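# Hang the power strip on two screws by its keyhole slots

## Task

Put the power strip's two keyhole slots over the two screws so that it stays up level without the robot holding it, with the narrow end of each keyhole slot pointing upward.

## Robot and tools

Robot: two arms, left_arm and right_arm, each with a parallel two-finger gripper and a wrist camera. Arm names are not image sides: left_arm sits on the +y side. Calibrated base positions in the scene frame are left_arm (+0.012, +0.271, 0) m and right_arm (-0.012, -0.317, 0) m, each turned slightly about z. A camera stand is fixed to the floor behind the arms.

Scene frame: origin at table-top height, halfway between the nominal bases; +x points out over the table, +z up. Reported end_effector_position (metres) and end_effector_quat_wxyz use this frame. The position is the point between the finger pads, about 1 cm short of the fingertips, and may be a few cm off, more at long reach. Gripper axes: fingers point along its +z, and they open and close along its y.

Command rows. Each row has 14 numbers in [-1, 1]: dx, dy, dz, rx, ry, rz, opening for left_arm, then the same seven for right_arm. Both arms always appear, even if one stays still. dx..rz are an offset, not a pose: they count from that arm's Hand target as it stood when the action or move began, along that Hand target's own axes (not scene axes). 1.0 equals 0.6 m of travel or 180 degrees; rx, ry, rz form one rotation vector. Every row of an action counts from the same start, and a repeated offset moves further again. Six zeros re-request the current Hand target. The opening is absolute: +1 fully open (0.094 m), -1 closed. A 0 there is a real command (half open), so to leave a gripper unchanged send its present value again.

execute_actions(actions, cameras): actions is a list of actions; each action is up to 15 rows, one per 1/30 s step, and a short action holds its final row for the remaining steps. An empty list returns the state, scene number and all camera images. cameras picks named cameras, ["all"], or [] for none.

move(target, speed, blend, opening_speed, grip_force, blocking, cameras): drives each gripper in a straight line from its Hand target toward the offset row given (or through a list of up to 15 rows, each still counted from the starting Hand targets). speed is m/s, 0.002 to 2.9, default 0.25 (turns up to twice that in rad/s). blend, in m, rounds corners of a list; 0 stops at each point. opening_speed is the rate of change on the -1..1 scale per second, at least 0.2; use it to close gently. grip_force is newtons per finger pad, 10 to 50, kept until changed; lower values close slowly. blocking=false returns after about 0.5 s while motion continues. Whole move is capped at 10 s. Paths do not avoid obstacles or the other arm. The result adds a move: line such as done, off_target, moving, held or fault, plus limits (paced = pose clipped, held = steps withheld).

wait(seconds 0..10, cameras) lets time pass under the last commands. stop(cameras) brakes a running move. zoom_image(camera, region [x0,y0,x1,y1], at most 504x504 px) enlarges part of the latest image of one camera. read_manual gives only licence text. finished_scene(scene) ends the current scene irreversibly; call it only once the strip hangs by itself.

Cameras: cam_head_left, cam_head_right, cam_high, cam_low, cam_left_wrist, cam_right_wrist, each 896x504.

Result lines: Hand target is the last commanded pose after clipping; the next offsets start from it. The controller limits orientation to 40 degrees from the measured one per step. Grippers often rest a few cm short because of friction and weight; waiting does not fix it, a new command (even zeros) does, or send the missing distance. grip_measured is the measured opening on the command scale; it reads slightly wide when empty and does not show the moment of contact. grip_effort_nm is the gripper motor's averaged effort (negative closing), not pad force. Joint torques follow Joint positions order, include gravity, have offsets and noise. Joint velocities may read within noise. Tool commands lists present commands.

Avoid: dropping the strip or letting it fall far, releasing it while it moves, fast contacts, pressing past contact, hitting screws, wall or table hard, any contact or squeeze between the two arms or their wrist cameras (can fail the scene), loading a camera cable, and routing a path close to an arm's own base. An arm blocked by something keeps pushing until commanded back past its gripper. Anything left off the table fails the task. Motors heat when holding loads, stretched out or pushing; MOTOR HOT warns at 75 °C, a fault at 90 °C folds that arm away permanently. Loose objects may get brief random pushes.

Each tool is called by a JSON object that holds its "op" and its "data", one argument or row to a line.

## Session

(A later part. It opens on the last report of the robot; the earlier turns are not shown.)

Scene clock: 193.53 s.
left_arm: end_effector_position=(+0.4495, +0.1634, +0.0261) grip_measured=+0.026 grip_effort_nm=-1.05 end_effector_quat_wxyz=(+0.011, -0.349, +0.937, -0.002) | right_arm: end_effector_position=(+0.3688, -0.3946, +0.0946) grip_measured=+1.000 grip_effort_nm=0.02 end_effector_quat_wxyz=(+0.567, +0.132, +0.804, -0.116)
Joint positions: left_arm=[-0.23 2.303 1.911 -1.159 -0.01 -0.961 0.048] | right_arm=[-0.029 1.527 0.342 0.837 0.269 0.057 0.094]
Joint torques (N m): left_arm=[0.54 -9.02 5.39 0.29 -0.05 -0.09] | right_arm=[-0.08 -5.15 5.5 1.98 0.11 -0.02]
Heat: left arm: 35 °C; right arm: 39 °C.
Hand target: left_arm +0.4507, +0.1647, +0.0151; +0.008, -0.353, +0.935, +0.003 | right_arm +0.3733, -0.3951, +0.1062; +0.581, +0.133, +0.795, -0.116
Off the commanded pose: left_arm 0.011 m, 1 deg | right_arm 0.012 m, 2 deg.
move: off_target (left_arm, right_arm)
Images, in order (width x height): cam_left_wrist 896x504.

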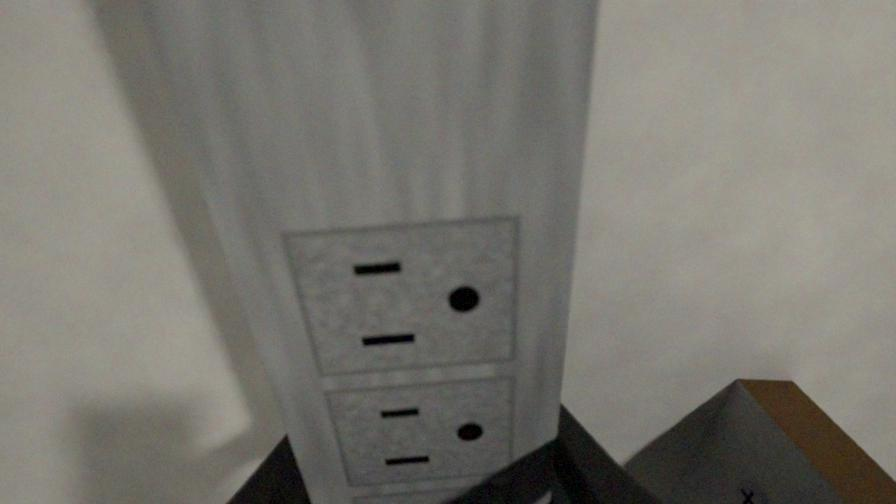

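{"op": "move", "data": {
  "target": [
    [0,0,-0.1,0,0,0,-0.16,0,0,0,0,0,0,1],
    [-0.01,0.06,-0.225,0,0,0,-0.16,0,0,0,0,0,0,1],
    [-0.044,0.128,-0.392,0.467,-0.211,-0.211,-0.16,0,0,0,0,0,0,1]
  ],
  "speed": 0.15,
  "blend": 0.02,
  "cameras": ["all"]
}}

{"op": "zoom_image", "data": {
  "camera": "cam_low",
  "region": [400, 140, 720, 340]
}}

Scene clock: 222.73 s.
left_arm: end_effector_position=(+0.4071, +0.2277, +0.1987) grip_measured=+0.025 grip_effort_nm=-1.05 end_effector_quat_wxyz=(-0.437, +0.529, -0.563, +0.461) | right_arm: end_effector_position=(+0.3688, -0.3946, +0.0946) grip_measured=+1.000 grip_effort_nm=0.02 end_effector_quat_wxyz=(+0.567, +0.132, +0.804, -0.116)
Joint positions: left_arm=[-0.138 1.222 0.489 0.537 -0.096 -1.585 0.048] | right_arm=[-0.029 1.527 0.342 0.837 0.269 0.057 0.094]
Joint torques (N m): left_arm=[-0.38 -4.08 7.61 3.56 -0.7 0.23] | right_arm=[-0.05 -5.05 5.5 1.98 0.1 0]
Heat: left arm: 35 °C; right arm: 40 °C.
Hand target: left_arm +0.4166, +0.2372, +0.2507; -0.506, +0.494, -0.499, +0.500 | right_arm +0.3733, -0.3951, +0.1062; +0.581, +0.133, +0.795, -0.116
Off the commanded pose: left_arm 0.054 m, 12 deg | right_arm 0.012 m, 2 deg.
move: off_target (left_arm, right_arm)

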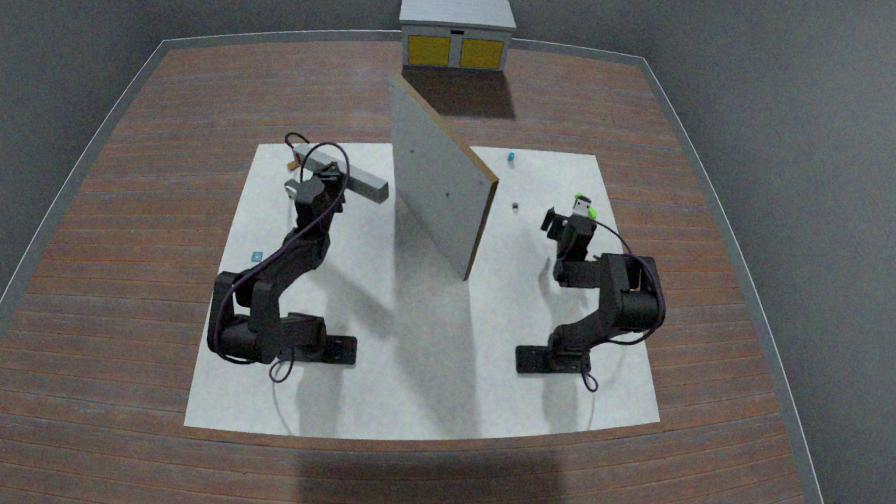

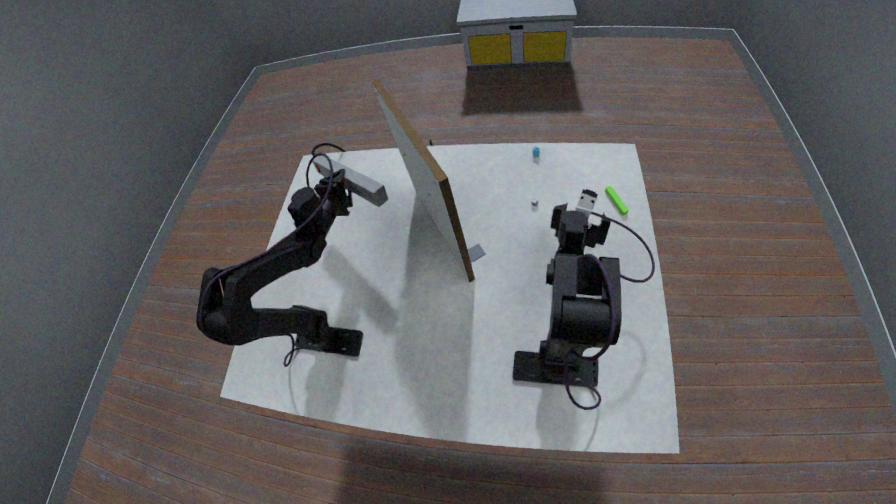

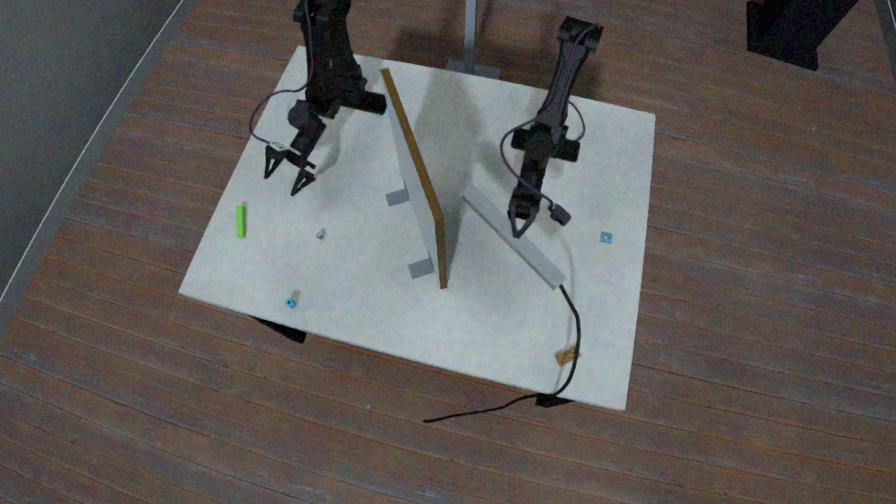

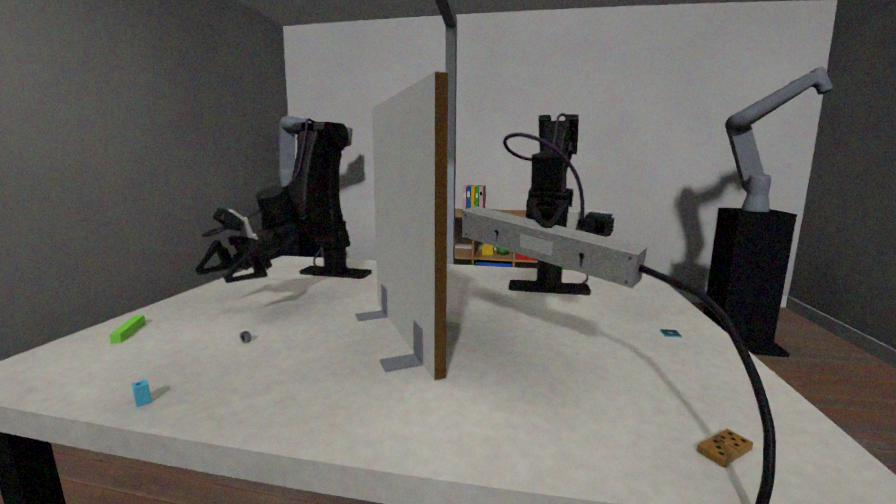

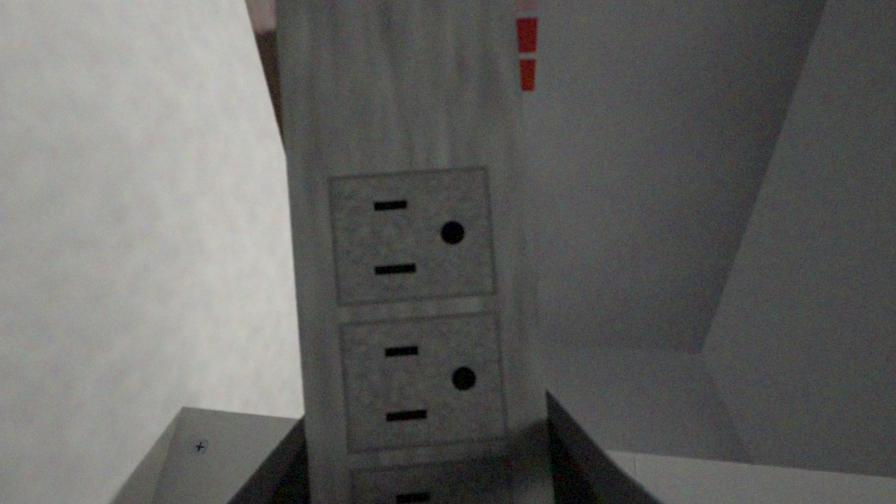

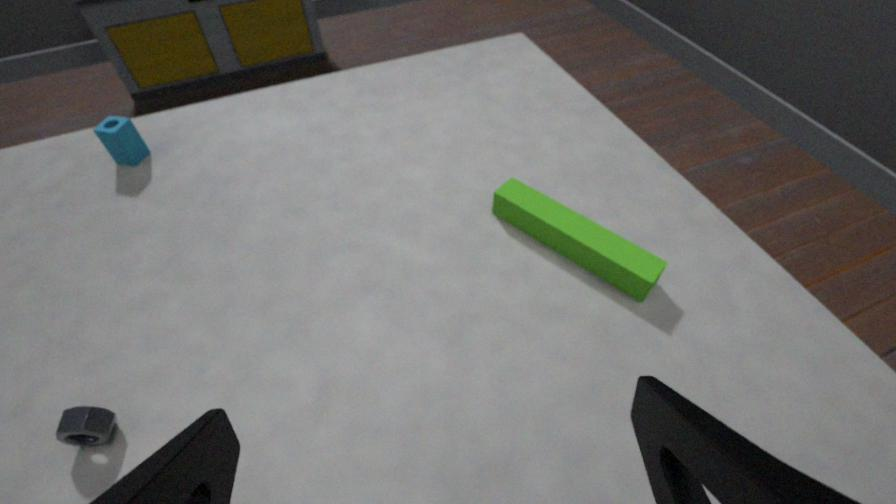

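Scaled by 1.575.

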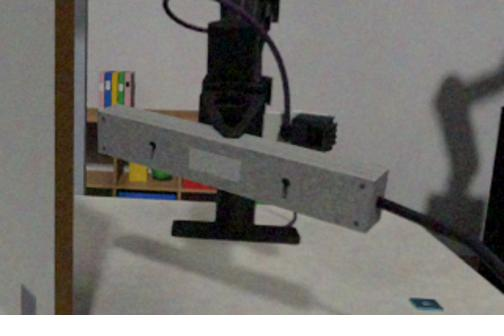

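{"op": "zoom_image", "data": {
  "camera": "cam_low",
  "region": [455, 195, 655, 295]
}}

Scaled by 2.520.

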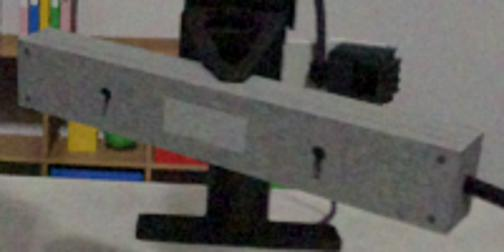

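{"op": "move", "data": {
  "target": [-0.038,-0.15,-0.128,0.195,0.195,0.472,-0.16,0,0,0,0,0,0,1],
  "speed": 0.2,
  "cameras": ["cam_head_left","cam_high","cam_low","cam_left_wrist"]
}}

Scene clock: 331.97 s.
left_arm: end_effector_position=(+0.3475, +0.2694, +0.3083) grip_measured=+0.025 grip_effort_nm=-1.05 end_effector_quat_wxyz=(+0.644, +0.220, +0.681, -0.269) | right_arm: end_effector_position=(+0.3688, -0.3946, +0.0946) grip_measured=+1.000 grip_effort_nm=0.02 end_effector_quat_wxyz=(+0.567, +0.132, +0.804, -0.116)
Joint positions: left_arm=[0.54 1.144 0.741 0.329 1.229 -0.013 0.048] | right_arm=[-0.029 1.527 0.342 0.837 0.269 0.057 0.094]
Joint torques (N m): left_arm=[0.27 -3.93 12.51 1.31 0.92 0.18] | right_arm=[-0.2 -5.14 5.35 1.99 0.09 0.01]
Heat: left arm: 59 °C; right arm: 42 °C.
Hand target: left_arm +0.3386, +0.2589, +0.3400; +0.656, +0.276, +0.651, -0.264 | right_arm +0.3733, -0.3951, +0.1062; +0.581, +0.133, +0.795, -0.116
Off the commanded pose: left_arm 0.034 m, 7 deg | right_arm 0.012 m, 2 deg.
move: off_target (left_arm, right_arm)
Images, in order (width x height): cam_head_left 896x504, cam_high 896x504, cam_low 896x504, cam_left_wrist 896x504.

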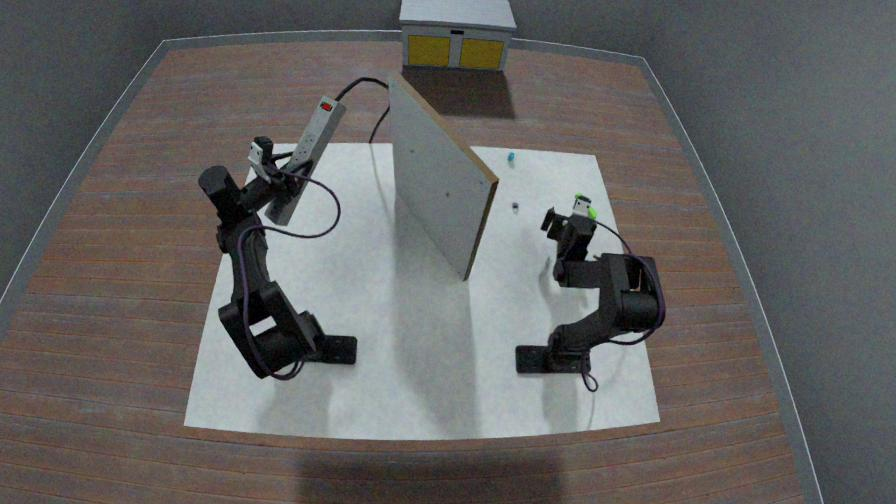

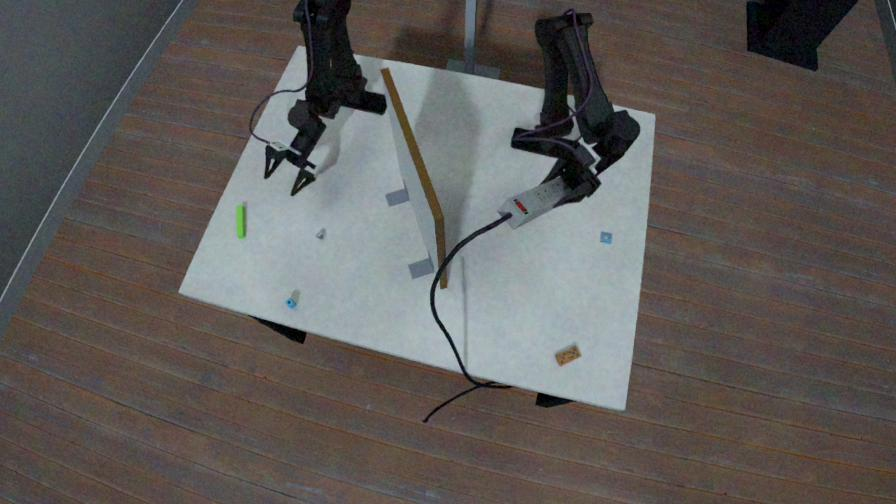

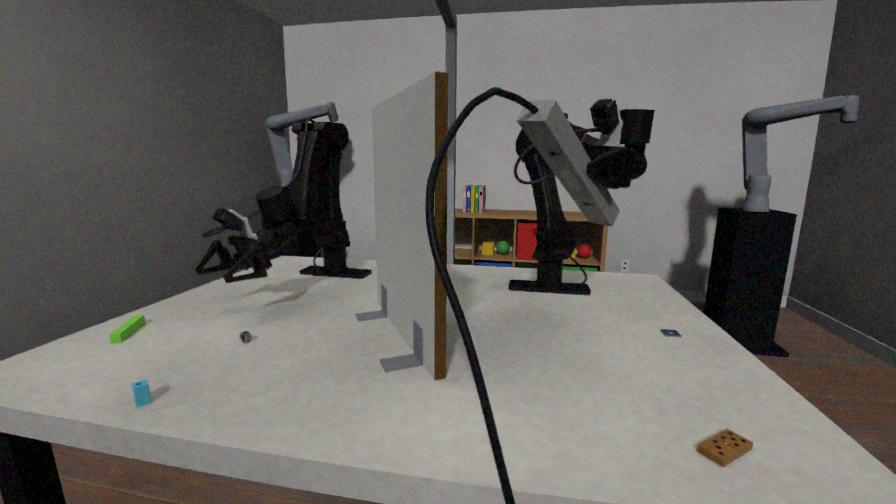

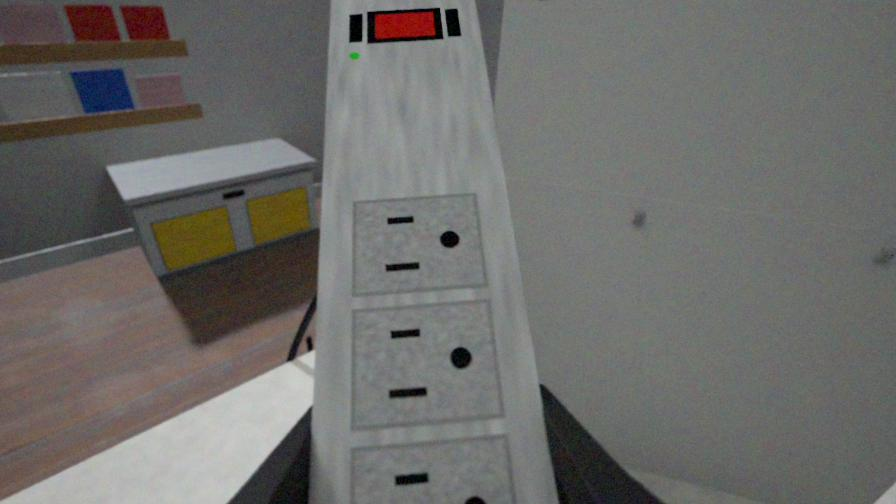

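{"op": "move", "data": {
  "target": [
    [0,-0.02,0.02,0.195,-0.195,0.472,-0.16,0,0,0,0,0,0,1],
    [0.017,-0.28,0.188,0.195,-0.195,0.472,-0.16,0,0,0,0,0,0,1]
  ],
  "speed": 0.3,
  "blend": 0.03,
  "cameras": ["all"]
}}

Scene clock: 349.50 s.
left_arm: end_effector_position=(+0.2981, +0.0636, +0.3072) grip_measured=+0.025 grip_effort_nm=-1.05 end_effector_quat_wxyz=(+0.713, +0.700, -0.019, -0.026) | right_arm: end_effector_position=(+0.3688, -0.3946, +0.0946) grip_measured=+1.000 grip_effort_nm=0.02 end_effector_quat_wxyz=(+0.567, +0.132, +0.804, -0.116)
Joint positions: left_arm=[-0.078 1.538 0.836 1.206 1.534 1.059 0.048] | right_arm=[-0.029 1.527 0.342 0.837 0.269 0.057 0.094]
Joint torques (N m): left_arm=[-0.4 -7.71 8.03 0.39 -0.93 -0.07] | right_arm=[-0.16 -5.22 5.42 1.98 0.09 0.03]
Heat: left arm: 50 °C; right arm: 42 °C.
Hand target: left_arm +0.3001, +0.0604, +0.3269; +0.703, +0.711, -0.004, +0.006 | right_arm +0.3733, -0.3951, +0.1062; +0.581, +0.133, +0.795, -0.116
Off the commanded pose: left_arm 0.020 m, 4 deg | right_arm 0.012 m, 2 deg.
move: off_target (left_arm, right_arm)

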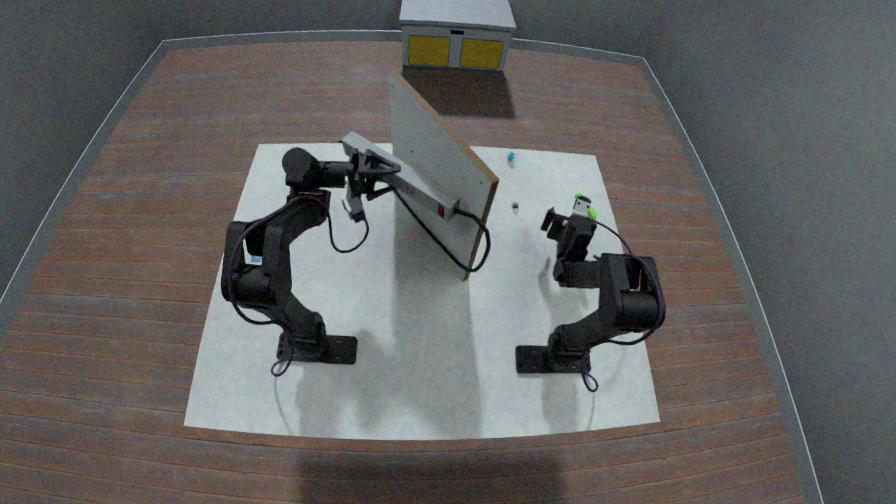

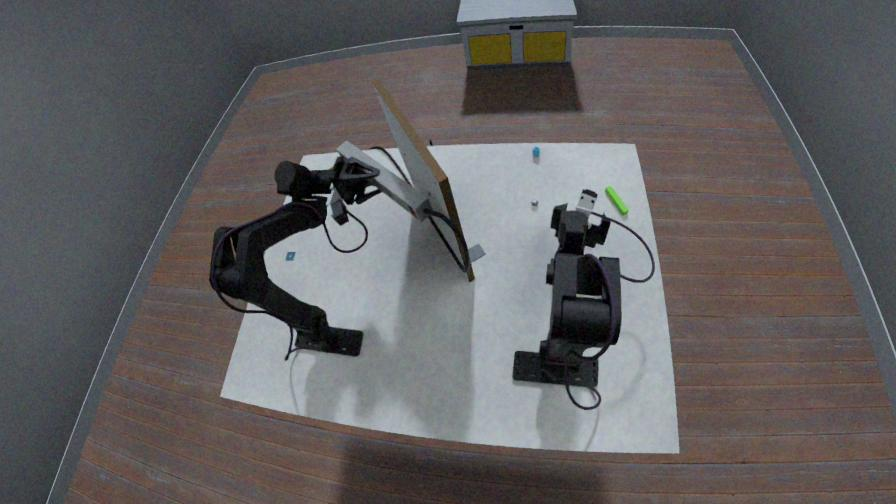

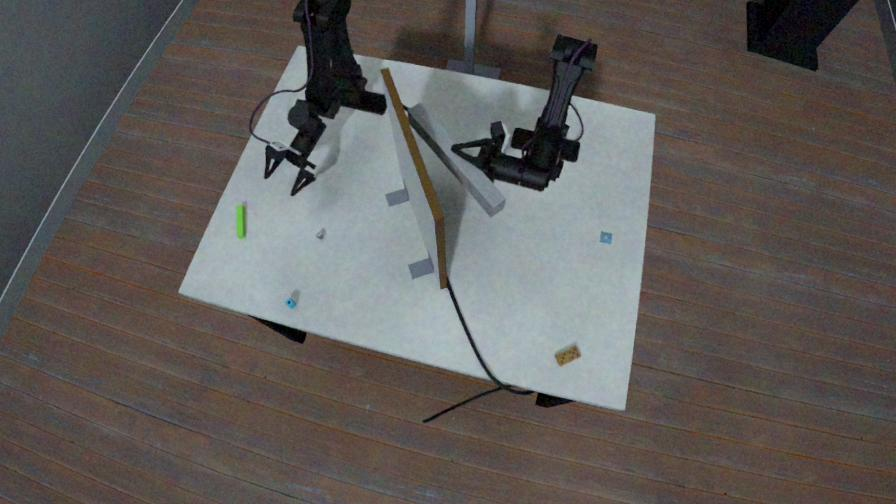

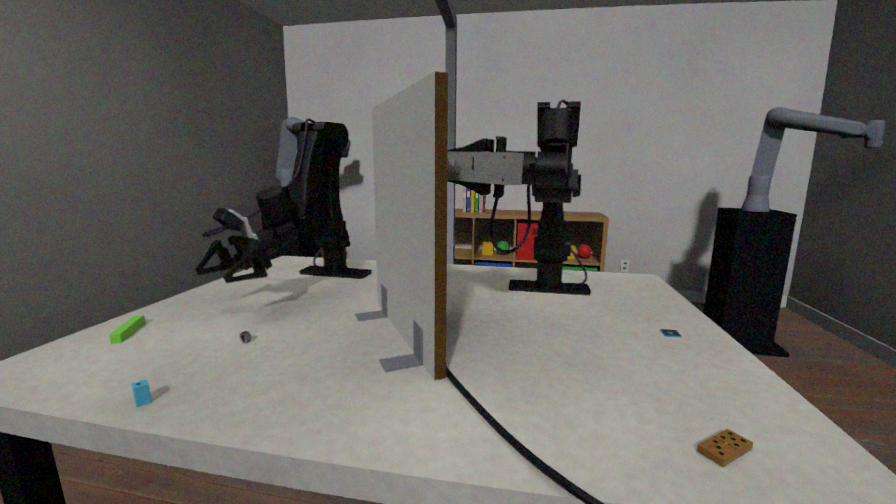

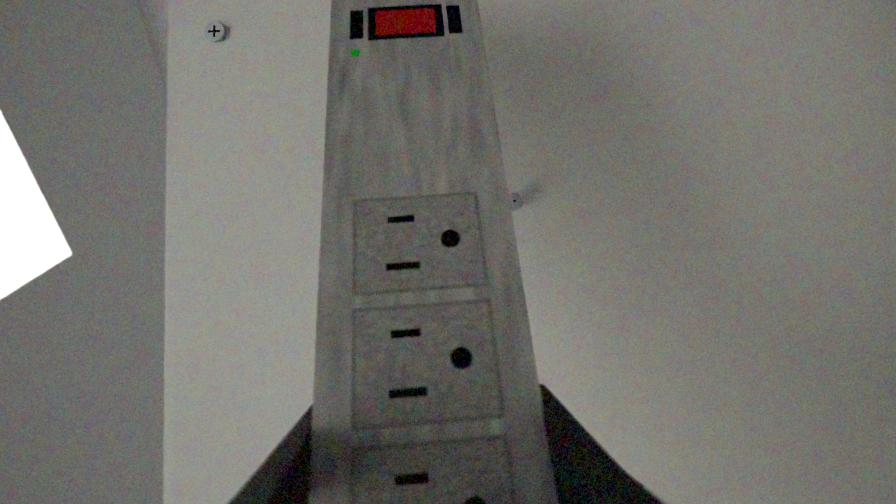

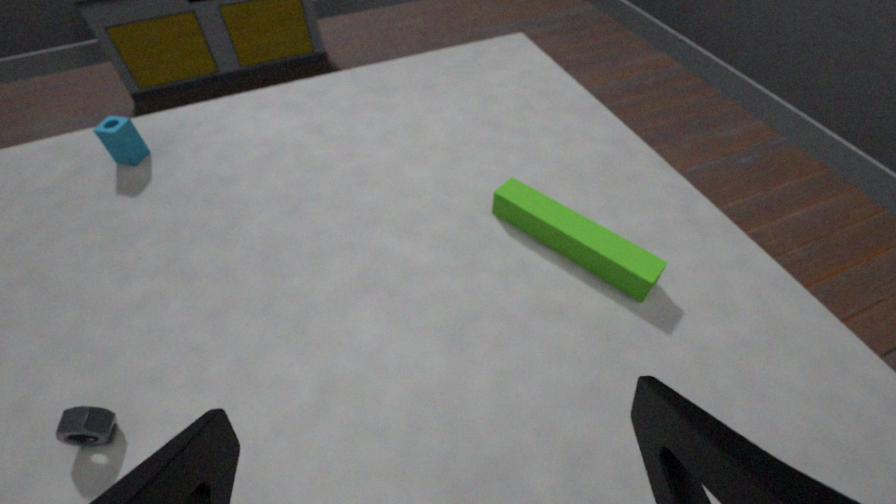

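{"op": "move", "data": {
  "target": [0.039,0,0.064,0,0,0,-0.16,0,0,0,0,0,0,1],
  "speed": 0.06,
  "cameras": ["cam_head_right","cam_high","cam_left_wrist"]
}}

Scene clock: 372.30 s.
left_arm: end_effector_position=(+0.3077, +0.0245, +0.2976) grip_measured=+0.025 grip_effort_nm=-1.05 end_effector_quat_wxyz=(+0.711, +0.701, -0.025, -0.048) | right_arm: end_effector_position=(+0.3688, -0.3946, +0.0946) grip_measured=+1.000 grip_effort_nm=0.02 end_effector_quat_wxyz=(+0.567, +0.132, +0.804, -0.116)
Joint positions: left_arm=[-0.196 1.57 0.928 0.795 1.459 1.388 0.048] | right_arm=[-0.029 1.527 0.342 0.837 0.269 0.057 0.094]
Joint torques (N m): left_arm=[-0.32 -8.47 10.58 0.57 -1.24 -0.11] | right_arm=[0.03 -5.15 5.41 1.99 0.09 0.02]
Heat: left arm: 44 °C; right arm: 42 °C.
Hand target: left_arm +0.3236, +0.0221, +0.3268; +0.703, +0.711, -0.003, +0.006 | right_arm +0.3733, -0.3951, +0.1062; +0.581, +0.133, +0.795, -0.116
Off the commanded pose: left_arm 0.033 m, 7 deg | right_arm 0.012 m, 2 deg.
move: off_target (left_arm, right_arm)
Images, in order (width x height): cam_head_right 896x504, cam_high 896x504, cam_left_wrist 896x504.

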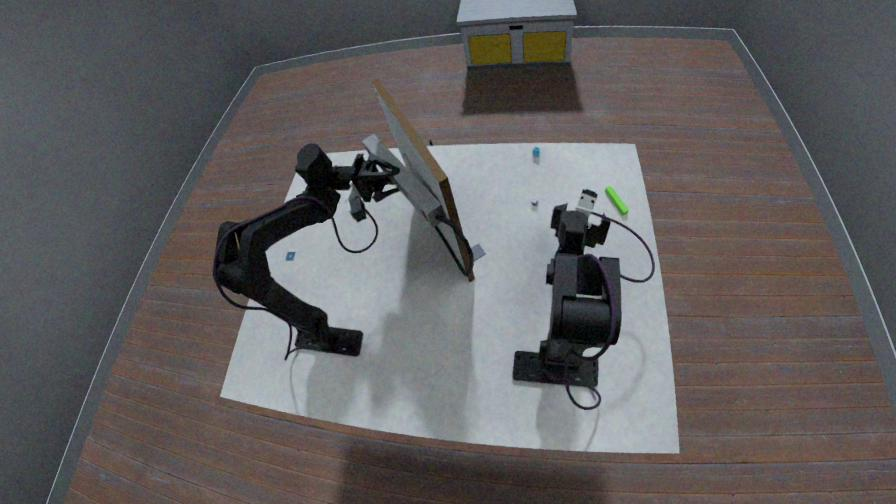

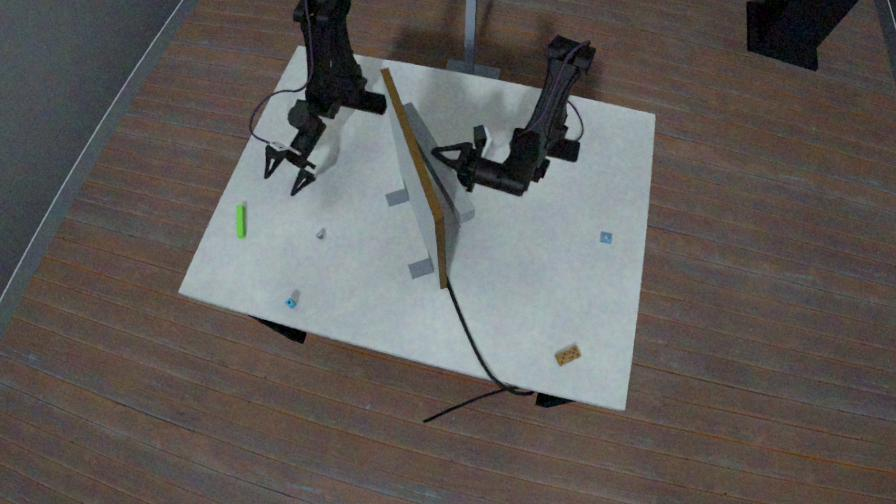

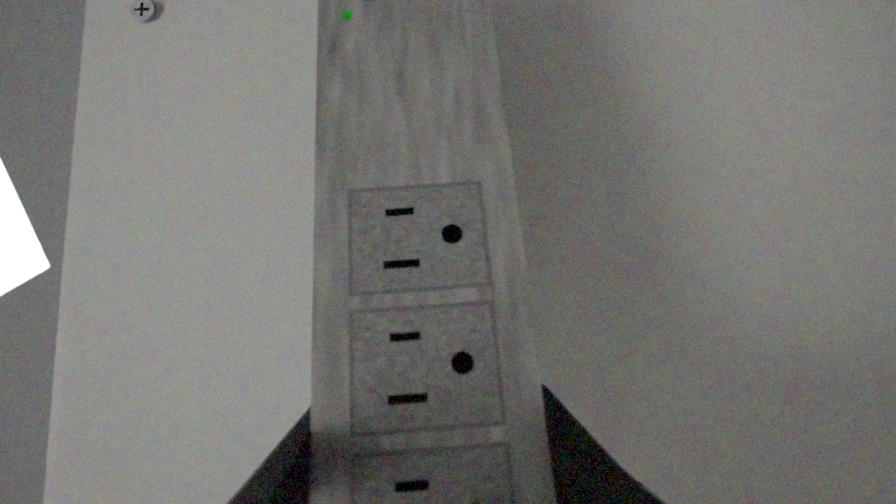

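{"op": "move", "data": {
  "target": [
    [0,0.03,0,0,0,0,-0.16,0,0,0,0,0,0,1],
    [0.022,0.03,0.038,0,0,0,-0.16,0,0,0,0,0,0,1]
  ],
  "speed": 0.06,
  "cameras": ["cam_head_left","cam_high","cam_left_wrist"]
}}

Scene clock: 383.87 s.
left_arm: end_effector_position=(+0.3231, +0.0071, +0.3307) grip_measured=+0.025 grip_effort_nm=-1.05 end_effector_quat_wxyz=(+0.707, +0.707, -0.025, -0.017) | right_arm: end_effector_position=(+0.3688, -0.3946, +0.0946) grip_measured=+1.000 grip_effort_nm=0.02 end_effector_quat_wxyz=(+0.567, +0.132, +0.804, -0.116)
Joint positions: left_arm=[-0.241 1.553 1.107 0.443 1.372 1.584 0.048] | right_arm=[-0.029 1.527 0.342 0.837 0.269 0.057 0.094]
Joint torques (N m): left_arm=[-0.94 -5.56 11.11 0.7 -0.94 -0.12] | right_arm=[-0.09 -5.04 5.48 2 0.08 0.01]
Heat: left arm: 42 °C; right arm: 42 °C.
Hand target: left_arm +0.3367, -0.0009, +0.3447; +0.703, +0.711, -0.004, +0.006 | right_arm +0.3733, -0.3951, +0.1062; +0.581, +0.133, +0.795, -0.116
Off the commanded pose: left_arm 0.021 m, 4 deg | right_arm 0.012 m, 2 deg.
move: off_target (left_arm, right_arm)
Images, in order (width x height): cam_head_left 896x504, cam_high 896x504, cam_left_wrist 896x504.

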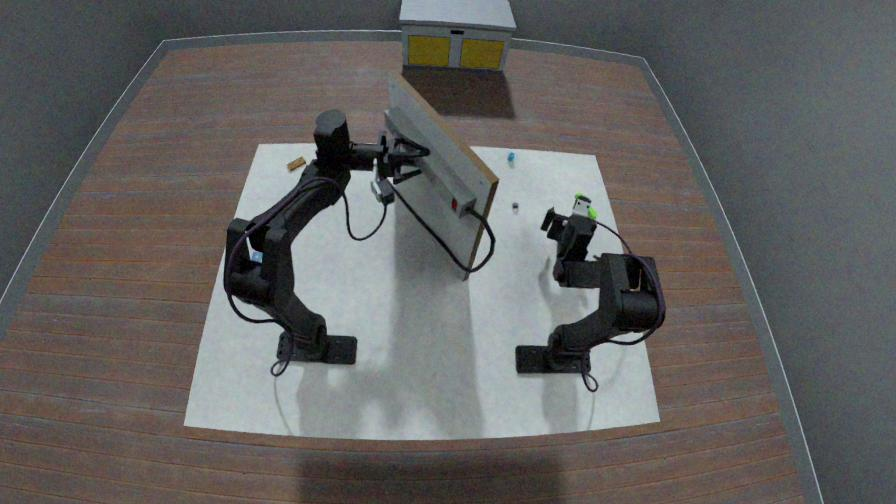

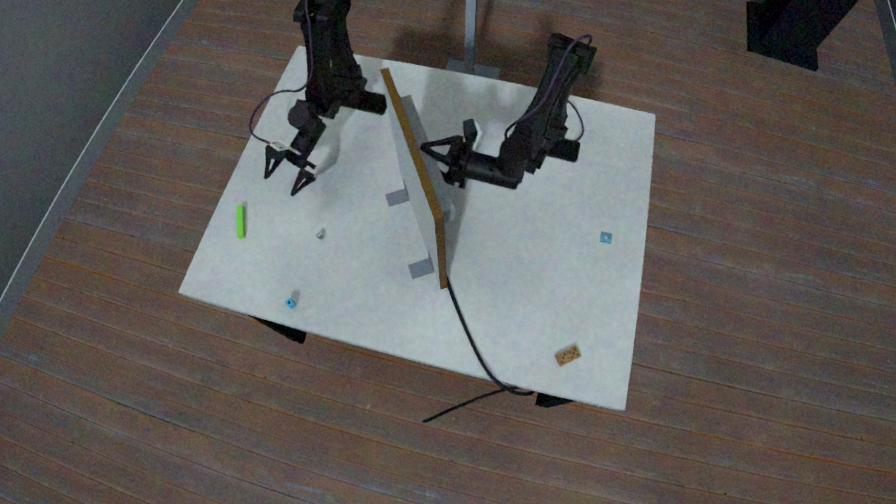

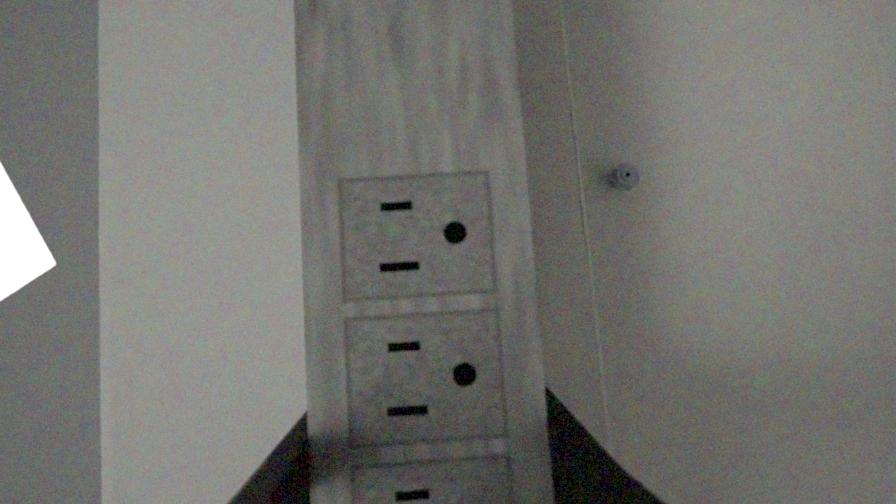

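{"op": "move", "data": {
  "target": [
    [-0.0195,0,-0.0405,0,0,0,-0.16,0,0,0,0,0,0,1],
    [-0.0195,-0.05,-0.0405,0,0,0,-0.16,0,0,0,0,0,0,1]
  ],
  "speed": 0.08,
  "cameras": ["cam_head_left","cam_left_wrist"]
}}

Scene clock: 419.53 s.
left_arm: end_effector_position=(+0.3262, +0.0231, +0.3058) grip_measured=+0.025 grip_effort_nm=-1.05 end_effector_quat_wxyz=(+0.699, +0.715, +0.003, -0.013) | right_arm: end_effector_position=(+0.3688, -0.3946, +0.0946) grip_measured=+1.000 grip_effort_nm=0.02 end_effector_quat_wxyz=(+0.567, +0.132, +0.804, -0.116)
Joint positions: left_arm=[-0.196 1.533 1.032 0.393 1.369 1.654 0.048] | right_arm=[-0.029 1.527 0.342 0.837 0.269 0.057 0.094]
Joint torques (N m): left_arm=[0.36 -7.13 6.82 1.42 -0.11 -0.12] | right_arm=[-0.09 -5.04 5.48 1.96 0.09 0.01]
Heat: left arm: 41 °C; right arm: 43 °C.
Hand target: left_arm +0.3253, +0.0238, +0.3148; +0.703, +0.711, -0.003, +0.006 | right_arm +0.3733, -0.3951, +0.1062; +0.581, +0.133, +0.795, -0.116
Off the commanded pose: left_arm 0.009 m, 2 deg | right_arm 0.012 m, 2 deg.
move: off_target (right_arm)
Images, in order (width x height): cam_head_left 896x504, cam_left_wrist 896x504.

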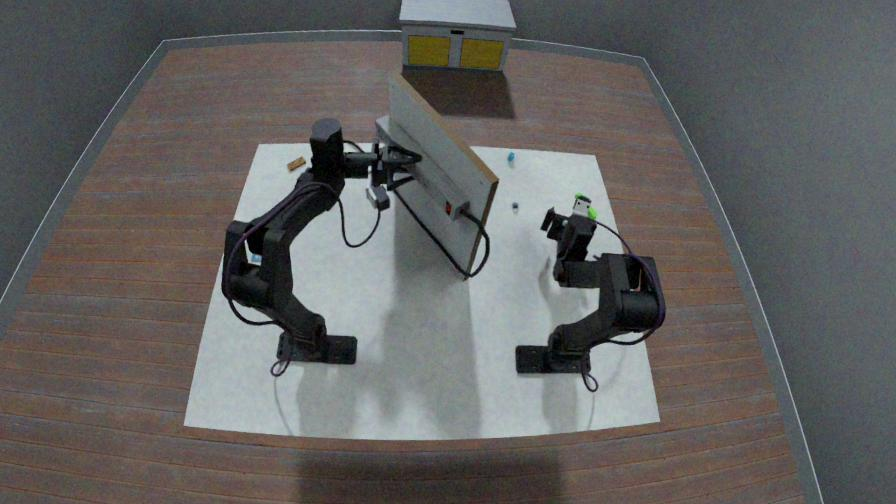

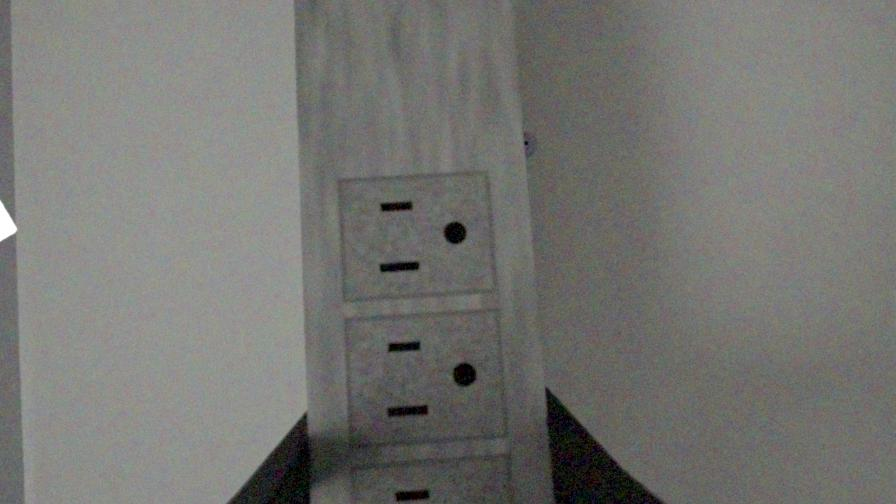

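{"op": "move", "data": {
  "target": [-0.002,-0.048,0.001,0,-0.0144,0.008,-0.16,0,0,0,0,0,0,1],
  "speed": 0.06,
  "cameras": ["cam_head_left","cam_head_right","cam_left_wrist"]
}}

Scene clock: 498.50 s.
left_arm: end_effector_position=(+0.3270, +0.0236, +0.2836) grip_measured=+0.025 grip_effort_nm=-1.05 end_effector_quat_wxyz=(+0.697, +0.717, -0.014, -0.002) | right_arm: end_effector_position=(+0.3688, -0.3946, +0.0946) grip_measured=+1.000 grip_effort_nm=0.02 end_effector_quat_wxyz=(+0.567, +0.132, +0.804, -0.116)
Joint positions: left_arm=[-0.193 1.566 0.986 0.435 1.38 1.729 0.048] | right_arm=[-0.029 1.527 0.342 0.837 0.269 0.057 0.094]
Joint torques (N m): left_arm=[0.44 -5.37 6.54 1.55 0.36 -0.12] | right_arm=[0.02 -5.14 5.5 1.99 0.08 -0.01]
Heat: left arm: 40 °C; right arm: 43 °C.
Hand target: left_arm +0.3245, +0.0235, +0.2860; +0.703, +0.711, -0.028, -0.001 | right_arm +0.3733, -0.3951, +0.1062; +0.581, +0.133, +0.795, -0.116
Off the commanded pose: left_arm 0.003 m, 2 deg | right_arm 0.012 m, 2 deg.
move: off_target (right_arm)
Images, in order (width x height): cam_head_left 896x504, cam_head_right 896x504, cam_left_wrist 896x504.

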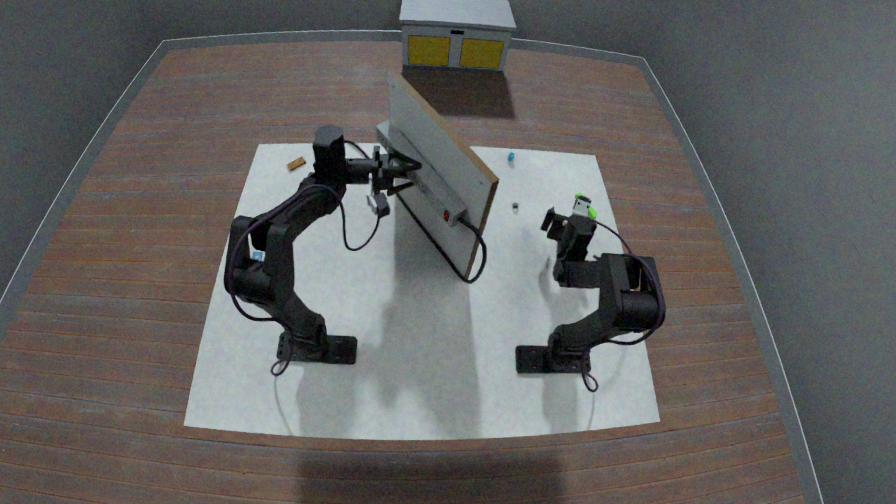

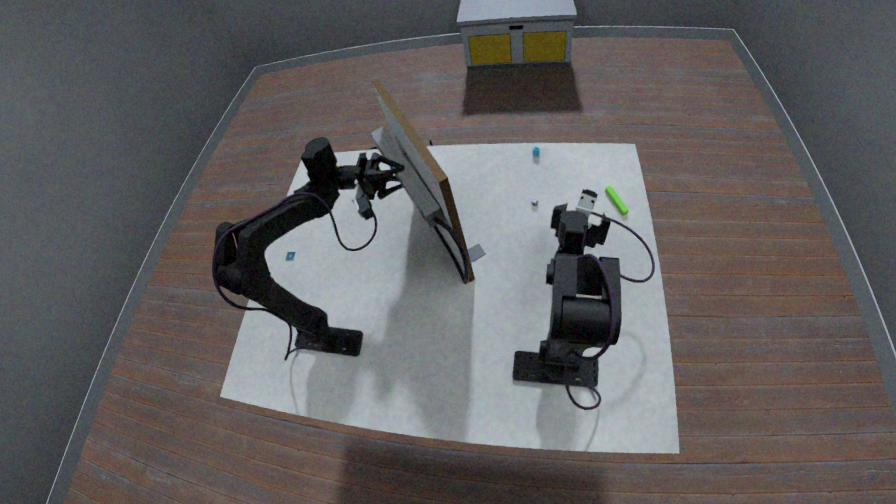

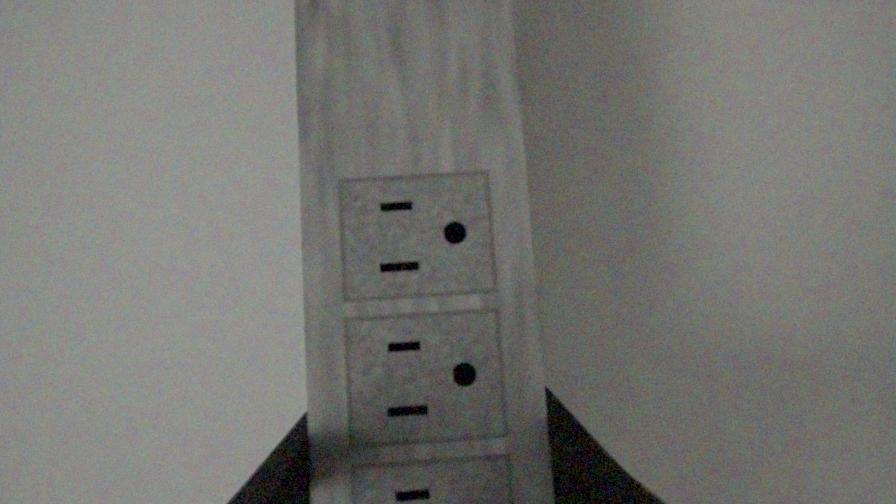

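{"op": "move", "data": {
  "target": [0.0122,-0.004,0.018,0,0,0,-0.16,0,0,0,0,0,0,1],
  "speed": 0.04,
  "cameras": ["cam_left_wrist"]
}}

Scene clock: 508.87 s.
left_arm: end_effector_position=(+0.3304, +0.0219, +0.2783) grip_measured=+0.025 grip_effort_nm=-1.05 end_effector_quat_wxyz=(+0.700, +0.714, -0.023, -0.003) | right_arm: end_effector_position=(+0.3688, -0.3946, +0.0946) grip_measured=+1.000 grip_effort_nm=0.02 end_effector_quat_wxyz=(+0.567, +0.132, +0.804, -0.116)
Joint positions: left_arm=[-0.195 1.599 0.986 0.493 1.393 1.717 0.048] | right_arm=[-0.029 1.527 0.342 0.837 0.269 0.057 0.094]
Joint torques (N m): left_arm=[-1.76 -5.3 8.14 1.48 -0.14 -0.37] | right_arm=[-0.03 -5.03 5.5 1.96 0.07 -0.01]
Heat: left arm: 40 °C; right arm: 43 °C.
Hand target: left_arm +0.3314, +0.0124, +0.2838; +0.703, +0.711, -0.028, -0.001 | right_arm +0.3733, -0.3951, +0.1062; +0.581, +0.133, +0.795, -0.116
Off the commanded pose: left_arm 0.011 m, 1 deg | right_arm 0.012 m, 2 deg.
move: off_target (left_arm, right_arm)
Images, in order (width x height): cam_left_wrist 896x504.

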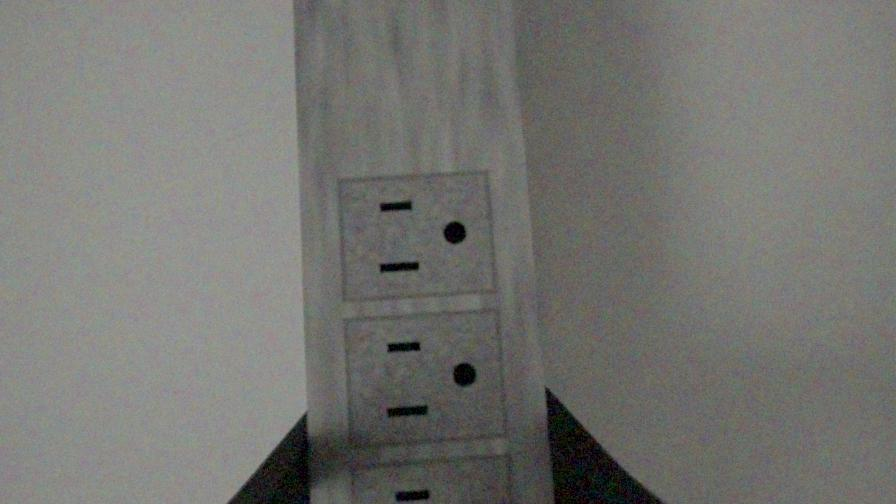

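{"op": "move", "data": {
  "target": [-0.0062,-0.008,0.006,0,0,0,-0.16,0,0,0,0,0,0,1],
  "speed": 0.04
}}

Scene clock: 517.13 s.
left_arm: end_effector_position=(+0.3305, +0.0219, +0.2789) grip_measured=+0.025 grip_effort_nm=-1.05 end_effector_quat_wxyz=(+0.700, +0.714, -0.025, -0.001) | right_arm: end_effector_position=(+0.3688, -0.3946, +0.0946) grip_measured=+1.000 grip_effort_nm=0.03 end_effector_quat_wxyz=(+0.567, +0.132, +0.804, -0.116)
Joint positions: left_arm=[-0.195 1.599 0.986 0.499 1.393 1.717 0.048] | right_arm=[-0.029 1.527 0.342 0.837 0.269 0.057 0.094]
Joint torques (N m): left_arm=[-2.5 -5.59 6.27 1.57 -0.26 -0.32] | right_arm=[0.03 -5.05 5.46 1.95 0.09 0.01]
Heat: left arm: 40 °C; right arm: 43 °C.
Hand target: left_arm +0.3278, +0.0090, +0.2788; +0.703, +0.711, -0.028, -0.001 | right_arm +0.3733, -0.3951, +0.1062; +0.581, +0.133, +0.795, -0.116
Off the commanded pose: left_arm 0.013 m, 1 deg | right_arm 0.012 m, 2 deg.
move: off_target (left_arm, right_arm)

{"op": "move", "data": {
  "target": [
    [-0.0281,0.0067,-0.0422,0,0,0,-0.16,0,0,0,0,0,0,1],
    [-0.0107,-0.0017,-0.0255,0,0,0,-0.16,0,0,0,0,0,0,1]
  ],
  "speed": 0.06,
  "cameras": ["cam_left_wrist"]
}}

Scene clock: 528.40 s.
left_arm: end_effector_position=(+0.3228, +0.0302, +0.2677) grip_measured=+0.025 grip_effort_nm=-1.05 end_effector_quat_wxyz=(+0.698, +0.716, -0.007, -0.006) | right_arm: end_effector_position=(+0.3688, -0.3946, +0.0946) grip_measured=+1.000 grip_effort_nm=0.02 end_effector_quat_wxyz=(+0.567, +0.132, +0.804, -0.116)
Joint positions: left_arm=[-0.176 1.566 0.919 0.499 1.393 1.718 0.048] | right_arm=[-0.029 1.527 0.342 0.837 0.269 0.057 0.094]
Joint torques (N m): left_arm=[-0.68 -5.05 8.76 1.48 0.24 -0.17] | right_arm=[-0.09 -5.03 5.44 1.99 0.09 0]
Heat: left arm: 39 °C; right arm: 43 °C.
Hand target: left_arm +0.3220, +0.0246, +0.2777; +0.703, +0.711, -0.028, -0.001 | right_arm +0.3733, -0.3951, +0.1062; +0.581, +0.133, +0.795, -0.116
Off the commanded pose: left_arm 0.012 m, 3 deg | right_arm 0.012 m, 2 deg.
move: off_target (left_arm, right_arm)
Images, in order (width x height): cam_left_wrist 896x504.

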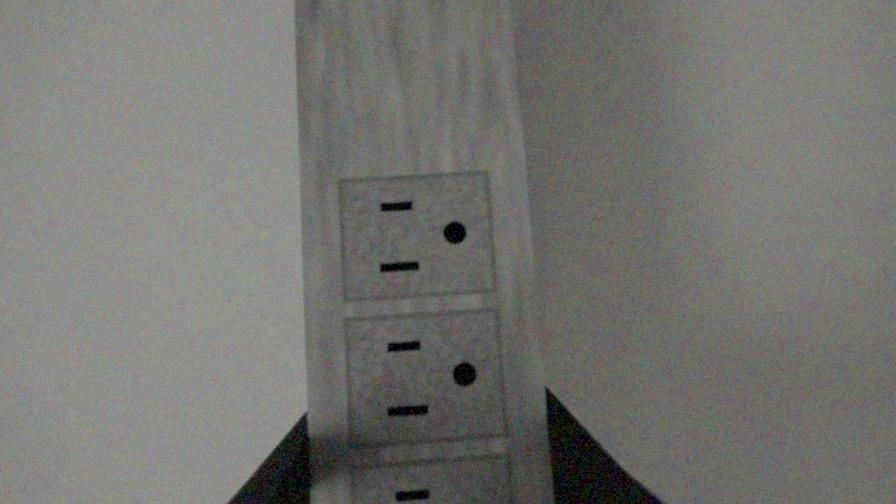

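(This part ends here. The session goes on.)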